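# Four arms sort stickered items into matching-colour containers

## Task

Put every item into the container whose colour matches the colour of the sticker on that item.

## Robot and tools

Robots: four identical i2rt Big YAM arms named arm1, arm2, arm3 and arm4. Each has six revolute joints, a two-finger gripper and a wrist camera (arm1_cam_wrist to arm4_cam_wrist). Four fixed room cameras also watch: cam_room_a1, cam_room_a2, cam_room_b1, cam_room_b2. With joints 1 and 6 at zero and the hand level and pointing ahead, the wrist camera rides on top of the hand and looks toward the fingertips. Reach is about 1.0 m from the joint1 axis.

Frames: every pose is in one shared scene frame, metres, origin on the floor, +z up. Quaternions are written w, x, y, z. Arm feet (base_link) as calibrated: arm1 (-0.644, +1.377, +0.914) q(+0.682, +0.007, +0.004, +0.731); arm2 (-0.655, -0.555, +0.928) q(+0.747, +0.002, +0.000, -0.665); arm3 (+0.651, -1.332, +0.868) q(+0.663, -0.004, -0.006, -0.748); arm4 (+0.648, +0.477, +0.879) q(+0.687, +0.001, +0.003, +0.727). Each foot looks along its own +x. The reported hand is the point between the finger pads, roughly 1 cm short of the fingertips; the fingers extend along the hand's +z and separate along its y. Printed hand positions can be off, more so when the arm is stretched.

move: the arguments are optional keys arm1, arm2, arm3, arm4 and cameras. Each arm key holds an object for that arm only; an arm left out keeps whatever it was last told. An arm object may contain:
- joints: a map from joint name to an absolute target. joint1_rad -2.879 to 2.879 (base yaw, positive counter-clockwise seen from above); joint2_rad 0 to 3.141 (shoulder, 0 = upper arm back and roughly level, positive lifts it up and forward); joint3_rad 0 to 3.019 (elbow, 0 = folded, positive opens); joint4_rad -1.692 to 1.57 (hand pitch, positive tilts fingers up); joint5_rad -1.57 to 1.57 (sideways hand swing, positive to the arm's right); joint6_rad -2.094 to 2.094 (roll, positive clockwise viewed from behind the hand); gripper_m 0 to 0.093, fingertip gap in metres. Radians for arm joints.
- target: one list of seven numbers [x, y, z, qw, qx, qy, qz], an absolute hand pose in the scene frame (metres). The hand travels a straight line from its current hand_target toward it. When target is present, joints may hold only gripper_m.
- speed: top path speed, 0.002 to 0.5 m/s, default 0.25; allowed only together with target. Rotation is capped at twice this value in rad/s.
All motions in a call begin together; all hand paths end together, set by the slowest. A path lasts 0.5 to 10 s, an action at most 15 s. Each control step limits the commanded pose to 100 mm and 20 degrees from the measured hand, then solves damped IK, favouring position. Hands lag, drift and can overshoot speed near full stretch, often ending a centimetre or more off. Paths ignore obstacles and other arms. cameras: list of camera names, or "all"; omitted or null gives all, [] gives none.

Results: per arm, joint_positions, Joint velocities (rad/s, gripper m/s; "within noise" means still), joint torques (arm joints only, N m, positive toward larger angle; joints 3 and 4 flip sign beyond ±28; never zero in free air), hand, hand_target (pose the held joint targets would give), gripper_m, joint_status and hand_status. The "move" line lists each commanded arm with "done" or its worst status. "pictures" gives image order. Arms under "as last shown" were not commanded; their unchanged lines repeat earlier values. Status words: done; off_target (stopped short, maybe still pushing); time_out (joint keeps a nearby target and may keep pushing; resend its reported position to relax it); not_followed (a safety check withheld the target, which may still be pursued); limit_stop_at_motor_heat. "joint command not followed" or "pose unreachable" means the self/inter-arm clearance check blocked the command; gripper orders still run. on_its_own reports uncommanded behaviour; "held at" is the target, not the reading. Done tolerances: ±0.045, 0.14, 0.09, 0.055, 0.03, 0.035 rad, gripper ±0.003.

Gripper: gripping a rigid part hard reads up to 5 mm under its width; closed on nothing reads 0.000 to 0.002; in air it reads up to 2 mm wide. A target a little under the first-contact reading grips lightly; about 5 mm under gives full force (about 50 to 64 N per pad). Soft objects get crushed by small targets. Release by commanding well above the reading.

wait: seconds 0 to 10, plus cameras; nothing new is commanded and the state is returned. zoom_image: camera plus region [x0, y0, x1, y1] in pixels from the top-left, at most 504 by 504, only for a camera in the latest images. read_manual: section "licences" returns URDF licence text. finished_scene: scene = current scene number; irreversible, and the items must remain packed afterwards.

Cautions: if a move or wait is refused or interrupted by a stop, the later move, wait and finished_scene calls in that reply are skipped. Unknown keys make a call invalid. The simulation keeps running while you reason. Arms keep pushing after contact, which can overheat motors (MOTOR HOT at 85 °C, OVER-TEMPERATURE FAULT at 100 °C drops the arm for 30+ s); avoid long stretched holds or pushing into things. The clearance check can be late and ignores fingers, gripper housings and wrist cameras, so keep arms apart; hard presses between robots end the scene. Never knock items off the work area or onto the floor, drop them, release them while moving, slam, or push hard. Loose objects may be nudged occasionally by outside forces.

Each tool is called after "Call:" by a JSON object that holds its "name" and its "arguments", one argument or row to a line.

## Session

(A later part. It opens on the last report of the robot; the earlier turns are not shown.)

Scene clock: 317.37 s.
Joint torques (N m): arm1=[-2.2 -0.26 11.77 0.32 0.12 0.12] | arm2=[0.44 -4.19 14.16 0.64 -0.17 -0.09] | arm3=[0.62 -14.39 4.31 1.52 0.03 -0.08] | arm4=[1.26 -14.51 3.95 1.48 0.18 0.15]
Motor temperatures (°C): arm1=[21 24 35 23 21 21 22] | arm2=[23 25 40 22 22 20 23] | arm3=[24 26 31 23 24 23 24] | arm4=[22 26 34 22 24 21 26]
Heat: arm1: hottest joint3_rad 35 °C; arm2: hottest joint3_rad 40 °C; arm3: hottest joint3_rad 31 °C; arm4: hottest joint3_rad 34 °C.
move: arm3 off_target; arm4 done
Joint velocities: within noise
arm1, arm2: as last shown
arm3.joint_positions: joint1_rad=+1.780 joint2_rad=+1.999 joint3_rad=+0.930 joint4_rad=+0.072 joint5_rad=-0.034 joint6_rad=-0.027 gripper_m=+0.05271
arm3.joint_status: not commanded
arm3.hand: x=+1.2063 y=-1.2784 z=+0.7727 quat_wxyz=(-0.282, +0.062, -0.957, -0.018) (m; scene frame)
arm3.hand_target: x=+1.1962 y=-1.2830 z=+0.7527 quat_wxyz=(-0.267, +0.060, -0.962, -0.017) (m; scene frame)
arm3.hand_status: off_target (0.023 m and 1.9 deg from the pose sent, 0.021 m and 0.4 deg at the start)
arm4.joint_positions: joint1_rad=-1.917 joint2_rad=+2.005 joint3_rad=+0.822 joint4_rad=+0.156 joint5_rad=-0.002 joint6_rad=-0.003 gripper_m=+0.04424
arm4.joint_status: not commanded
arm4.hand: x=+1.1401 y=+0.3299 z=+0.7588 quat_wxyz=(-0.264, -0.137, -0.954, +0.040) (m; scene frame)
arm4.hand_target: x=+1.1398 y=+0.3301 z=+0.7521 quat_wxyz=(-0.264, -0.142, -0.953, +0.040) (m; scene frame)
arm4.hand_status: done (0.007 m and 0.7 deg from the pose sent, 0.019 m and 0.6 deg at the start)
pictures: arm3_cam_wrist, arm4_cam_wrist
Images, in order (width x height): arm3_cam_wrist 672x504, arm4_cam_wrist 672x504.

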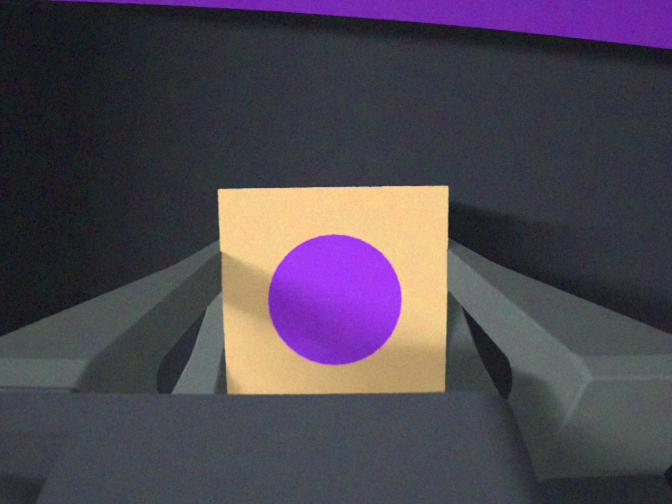

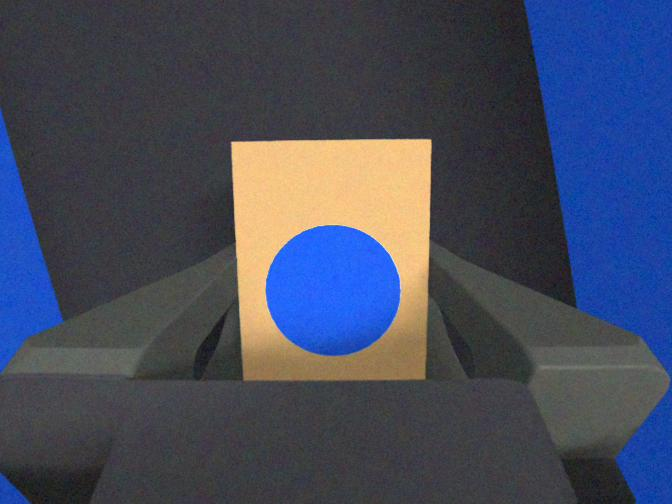

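Call:
{"name": "move", "arguments": {
  "arm4": {"target": [1.139, 0.33, 0.738, -0.2643, -0.1424, -0.953, 0.0395], "speed": 0.05},
  "arm3": {"target": [1.199, -1.281, 0.764, -0.2667, 0.0597, -0.9618, -0.0165], "speed": 0.05},
  "cameras": []
}}

Call:
{"name": "move", "arguments": {
  "arm4": {"target": [1.139, 0.33, 0.728, -0.2643, -0.1424, -0.953, 0.0395], "speed": 0.05},
  "arm3": {"joints": {"gripper_m": 0.085}},
  "cameras": ["arm3_cam_wrist", "arm4_cam_wrist"]
}}

Scene clock: 325.97 s.
Joint torques (N m): arm1=[-1.67 -1.14 11.86 0.28 0.07 0.11] | arm2=[0.38 -4.37 14.13 0.61 -0.17 -0.09] | arm3=[0.91 -16.67 4.82 0.28 0.11 -0.04] | arm4=[0.91 -14.92 3.82 1.57 0.14 0.13]
Motor temperatures (°C): arm1=[21 24 35 23 21 21 22] | arm2=[23 25 40 22 22 20 23] | arm3=[24 26 30 23 24 23 24] | arm4=[22 26 33 22 24 21 26]
Heat: arm1: hottest joint3_rad 35 °C; arm2: hottest joint3_rad 40 °C; arm3: hottest joint3_rad 30 °C; arm4: hottest joint3_rad 33 °C.
move: arm3 off_target; arm4 done
Joint velocities: within noise
arm1, arm2: as last shown
arm3.joint_positions: joint1_rad=+1.780 joint2_rad=+1.999 joint3_rad=+0.930 joint4_rad=+0.070 joint5_rad=-0.034 joint6_rad=-0.027 gripper_m=+0.05271
arm3.joint_status: not commanded
arm3.hand: x=+1.2058 y=-1.2785 z=+0.7724 quat_wxyz=(-0.281, +0.062, -0.957, -0.018) (m; scene frame)
arm3.hand_target: x=+1.1989 y=-1.2810 z=+0.7641 quat_wxyz=(-0.267, +0.060, -0.962, -0.016) (m; scene frame)
arm3.hand_status: off_target (0.011 m and 1.8 deg from the pose sent, 0.012 m and 1.9 deg at the start)
arm4.joint_positions: joint1_rad=-1.917 joint2_rad=+2.045 joint3_rad=+0.822 joint4_rad=+0.193 joint5_rad=-0.002 joint6_rad=-0.003 gripper_m=+0.04424
arm4.joint_status: not commanded
arm4.hand: x=+1.1376 y=+0.3306 z=+0.7437 quat_wxyz=(-0.262, -0.137, -0.954, +0.040) (m; scene frame)
arm4.hand_target: x=+1.1387 y=+0.3301 z=+0.7380 quat_wxyz=(-0.264, -0.142, -0.953, +0.040) (m; scene frame)
arm4.hand_status: done (0.006 m and 0.7 deg from the pose sent, 0.021 m and 0.6 deg at the start)
pictures: none
No camera images: "cameras" was empty.

Scene clock: 326.93 s.
Joint torques (N m): arm1=[-2.2 -0.91 11.85 0.38 0.07 0.15] | arm2=[0.32 -4.37 14.15 0.64 -0.18 -0.08] | arm3=[0.97 -16.73 4.85 0.76 0.11 -0.04] | arm4=[0.67 -13.33 4.1 1.5 0.17 0.12]
Motor temperatures (°C): arm1=[21 24 35 23 21 21 22] | arm2=[23 25 40 22 22 20 23] | arm3=[24 26 30 23 24 23 24] | arm4=[22 26 33 22 24 21 26]
Heat: arm1: hottest joint3_rad 35 °C; arm2: hottest joint3_rad 40 °C; arm3: hottest joint3_rad 30 °C; arm4: hottest joint3_rad 33 °C.
move: arm3 done; arm4 off_target
Joint velocities: within noise
arm1, arm2: as last shown
arm3.joint_positions: joint1_rad=+1.780 joint2_rad=+1.999 joint3_rad=+0.929 joint4_rad=+0.059 joint5_rad=-0.034 joint6_rad=-0.027 gripper_m=+0.08496
arm3.joint_status: all done
arm3.hand: x=+1.2032 y=-1.2787 z=+0.7706 quat_wxyz=(-0.276, +0.062, -0.959, -0.018) (m; scene frame)
arm3.hand_target: x=+1.1989 y=-1.2810 z=+0.7642 quat_wxyz=(-0.267, +0.060, -0.962, -0.016) (m; scene frame)
arm3.hand_status: not commanded
arm4.joint_positions: joint1_rad=-1.917 joint2_rad=+2.052 joint3_rad=+0.822 joint4_rad=+0.221 joint5_rad=-0.002 joint6_rad=-0.003 gripper_m=+0.04424
arm4.joint_status: not commanded
arm4.hand: x=+1.1413 y=+0.3295 z=+0.7436 quat_wxyz=(-0.272, -0.136, -0.952, +0.041) (m; scene frame)
arm4.hand_target: x=+1.1383 y=+0.3302 z=+0.7284 quat_wxyz=(-0.264, -0.142, -0.953, +0.040) (m; scene frame)
arm4.hand_status: off_target (0.016 m and 1.1 deg from the pose sent, 0.016 m and 0.7 deg at the start)
pictures: arm3_cam_wrist, arm4_cam_wrist
Images, in order (width x height): arm3_cam_wrist 672x504, arm4_cam_wrist 672x504.

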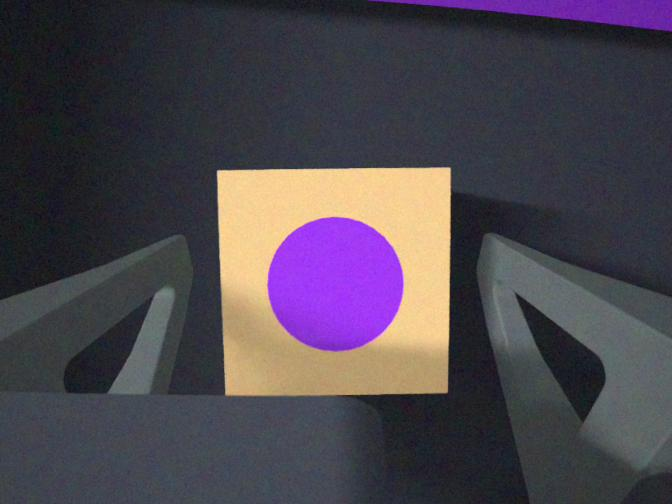

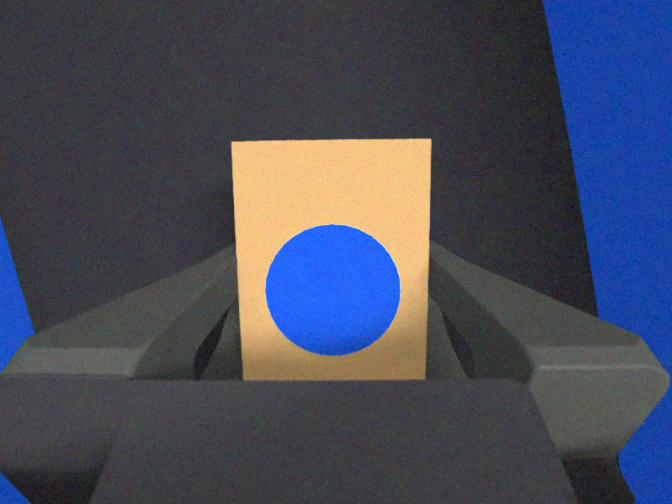

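Call:
{"name": "move", "arguments": {
  "arm4": {"target": [1.139, 0.33, 0.736, -0.2392, -0.1434, -0.9596, 0.0358], "speed": 0.05},
  "arm3": {"target": [1.197, -1.281, 0.95, -0.2667, 0.0597, -0.9618, -0.0165], "speed": 0.2},
  "cameras": []
}}

Call:
{"name": "move", "arguments": {
  "arm4": {"joints": {"gripper_m": 0.075}},
  "cameras": []
}}

Call:
{"name": "move", "arguments": {
  "arm4": {"target": [1.137, 0.33, 0.95, -0.2643, -0.1424, -0.953, 0.0395], "speed": 0.2},
  "cameras": ["arm3_cam_wrist", "arm4_cam_wrist"]
}}

Scene clock: 334.93 s.
Joint torques (N m): arm1=[-2.08 -1.26 11.78 0.58 0.1 0.11] | arm2=[0.32 -4.42 14.15 0.59 -0.18 -0.08] | arm3=[0.5 -14.62 10.8 0.68 0.02 -0.09] | arm4=[1.03 -15.74 4.18 0.06 0.18 0.12]
Motor temperatures (°C): arm1=[20 24 35 23 21 21 22] | arm2=[23 25 40 22 22 20 23] | arm3=[24 26 29 23 24 23 24] | arm4=[22 26 32 22 24 21 26]
Heat: arm1: hottest joint3_rad 35 °C; arm2: hottest joint3_rad 40 °C; arm3: hottest joint3_rad 29 °C; arm4: hottest joint3_rad 32 °C.
move: arm3 off_target; arm4 done
Joint velocities: within noise
arm1.joint_positions: joint1_rad=-2.249 joint2_rad=+0.893 joint3_rad=+0.990 joint4_rad=-1.439 joint5_rad=-0.002 joint6_rad=-0.008 gripper_m=+0.08996
arm1.joint_status: not commanded
arm1.hand: x=-0.4158 y=+1.2201 z=+1.1757 quat_wxyz=(-0.101, -0.294, -0.950, +0.035) (m; scene frame)
arm1.hand_target: x=-0.4157 y=+1.2195 z=+1.1778 quat_wxyz=(-0.097, -0.299, -0.949, +0.034) (m; scene frame)
arm1.hand_status: not commanded
arm2.joint_positions: joint1_rad=+0.925 joint2_rad=+0.892 joint3_rad=+0.961 joint4_rad=-1.437 joint5_rad=+0.003 joint6_rad=+0.014 gripper_m=+0.08994
arm2.joint_status: not commanded
arm2.hand: x=-0.4251 y=-0.6920 z=+1.1814 quat_wxyz=(-0.098, -0.267, -0.958, +0.026) (m; scene frame)
arm2.hand_target: x=-0.4204 y=-0.6957 z=+1.1957 quat_wxyz=(-0.107, -0.262, -0.959, +0.027) (m; scene frame)
arm2.hand_status: not commanded
arm3.joint_positions: joint1_rad=+1.780 joint2_rad=+1.607 joint3_rad=+0.980 joint4_rad=-0.431 joint5_rad=-0.034 joint6_rad=-0.027 gripper_m=+0.08496
arm3.joint_status: not commanded
arm3.hand: x=+1.1818 y=-1.2783 z=+0.9360 quat_wxyz=(-0.253, +0.062, -0.965, -0.017) (m; scene frame)
arm3.hand_target: x=+1.1964 y=-1.2811 z=+0.9503 quat_wxyz=(-0.267, +0.060, -0.962, -0.016) (m; scene frame)
arm3.hand_status: off_target (0.021 m and 1.6 deg from the pose sent, 0.180 m and 1.1 deg at the start)
arm4.joint_positions: joint1_rad=-1.917 joint2_rad=+2.052 joint3_rad=+0.849 joint4_rad=+0.148 joint5_rad=-0.002 joint6_rad=-0.003 gripper_m=+0.04424
arm4.joint_status: not commanded
arm4.hand: x=+1.1418 y=+0.3294 z=+0.7416 quat_wxyz=(-0.250, -0.137, -0.958, +0.038) (m; scene frame)
arm4.hand_target: x=+1.1388 y=+0.3301 z=+0.7360 quat_wxyz=(-0.239, -0.143, -0.960, +0.036) (m; scene frame)
arm4.hand_status: done (0.006 m and 1.5 deg from the pose sent, 0.008 m and 4.0 deg at the start)
pictures: none
No camera images: "cameras" was empty.

Scene clock: 335.47 s.
Joint torques (N m): arm1=[-1.61 -1.08 11.86 0.2 0.09 0.13] | arm2=[0.26 -4.31 14.17 0.57 -0.18 -0.08] | arm3=[0.62 -14.86 10.8 0.68 0.01 -0.08] | arm4=[0.85 -16.32 4.21 0.55 0.15 0.13]
Motor temperatures (°C): arm1=[20 24 35 23 21 21 22] | arm2=[23 25 40 22 22 20 23] | arm3=[24 26 29 23 24 23 24] | arm4=[22 26 32 22 24 21 26]
Heat: arm1: hottest joint3_rad 35 °C; arm2: hottest joint3_rad 40 °C; arm3: hottest joint3_rad 29 °C; arm4: hottest joint3_rad 32 °C.
move: arm4 done
Joint velocities: within noise
arm1, arm2, arm3: as last shown
arm4.joint_positions: joint1_rad=-1.917 joint2_rad=+2.052 joint3_rad=+0.849 joint4_rad=+0.138 joint5_rad=-0.002 joint6_rad=-0.003 gripper_m=+0.07491
arm4.joint_status: all done
arm4.hand: x=+1.1397 y=+0.3300 z=+0.7404 quat_wxyz=(-0.246, -0.138, -0.959, +0.037) (m; scene frame)
arm4.hand_target: x=+1.1388 y=+0.3301 z=+0.7360 quat_wxyz=(-0.239, -0.143, -0.960, +0.036) (m; scene frame)
arm4.hand_status: not commanded
pictures: none
No camera images: "cameras" was empty.

Scene clock: 337.23 s.
Joint torques (N m): arm1=[-1.67 -0.91 11.82 0.32 0.08 0.11] | arm2=[0.38 -4.25 14.13 0.61 -0.17 -0.08] | arm3=[0.62 -14.74 10.8 0.65 0.01 -0.1] | arm4=[0.79 -13.33 9.62 0.58 0.09 0.12]
Motor temperatures (°C): arm1=[20 24 35 23 21 21 22] | arm2=[23 25 40 22 22 20 23] | arm3=[24 26 29 23 24 23 24] | arm4=[22 25 32 22 24 21 26]
Heat: arm1: hottest joint3_rad 35 °C; arm2: hottest joint3_rad 40 °C; arm3: hottest joint3_rad 29 °C; arm4: hottest joint3_rad 32 °C.
move: arm4 off_target
Joint velocities: within noise
arm1, arm2, arm3: as last shown
arm4.joint_positions: joint1_rad=-1.917 joint2_rad=+1.536 joint3_rad=+0.860 joint4_rad=-0.375 joint5_rad=-0.002 joint6_rad=-0.003 gripper_m=+0.07491
arm4.joint_status: not commanded
arm4.hand: x=+1.1240 y=+0.3356 z=+0.9361 quat_wxyz=(-0.252, -0.137, -0.957, +0.038) (m; scene frame)
arm4.hand_target: x=+1.1366 y=+0.3302 z=+0.9502 quat_wxyz=(-0.265, -0.142, -0.953, +0.040) (m; scene frame)
arm4.hand_status: off_target (0.020 m and 1.6 deg from the pose sent, 0.210 m and 2.3 deg at the start)
pictures: arm3_cam_wrist, arm4_cam_wrist
Images, in order (width x height): arm3_cam_wrist 672x504, arm4_cam_wrist 672x504.

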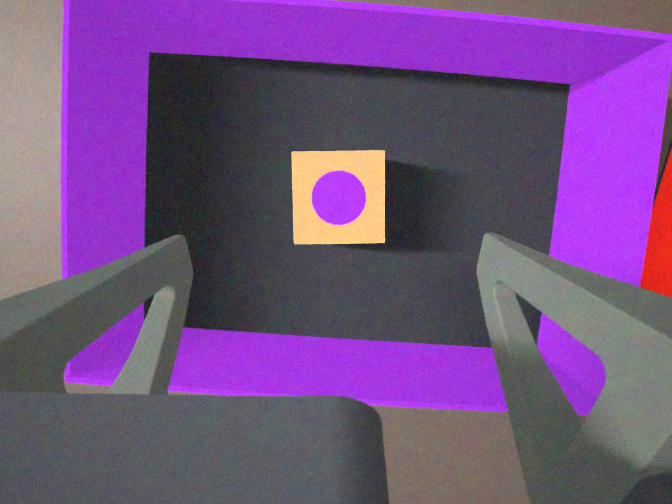

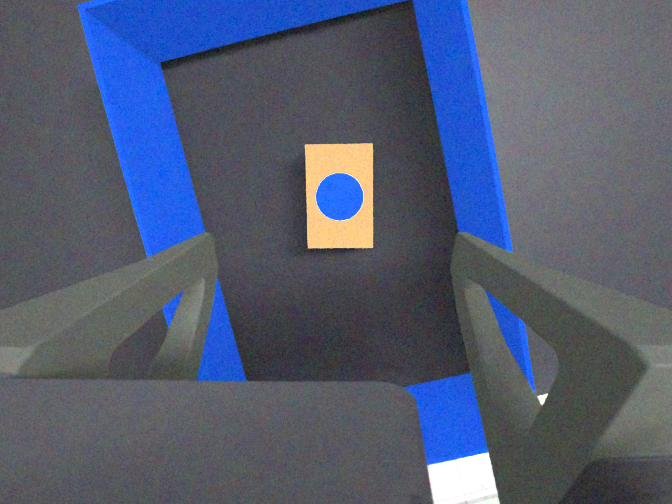

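Both rest inside their containers. Finishing the scene.

Call:
{"name": "finished_scene", "arguments": {
  "scene": 2
}}

The scene is finished: the task was done.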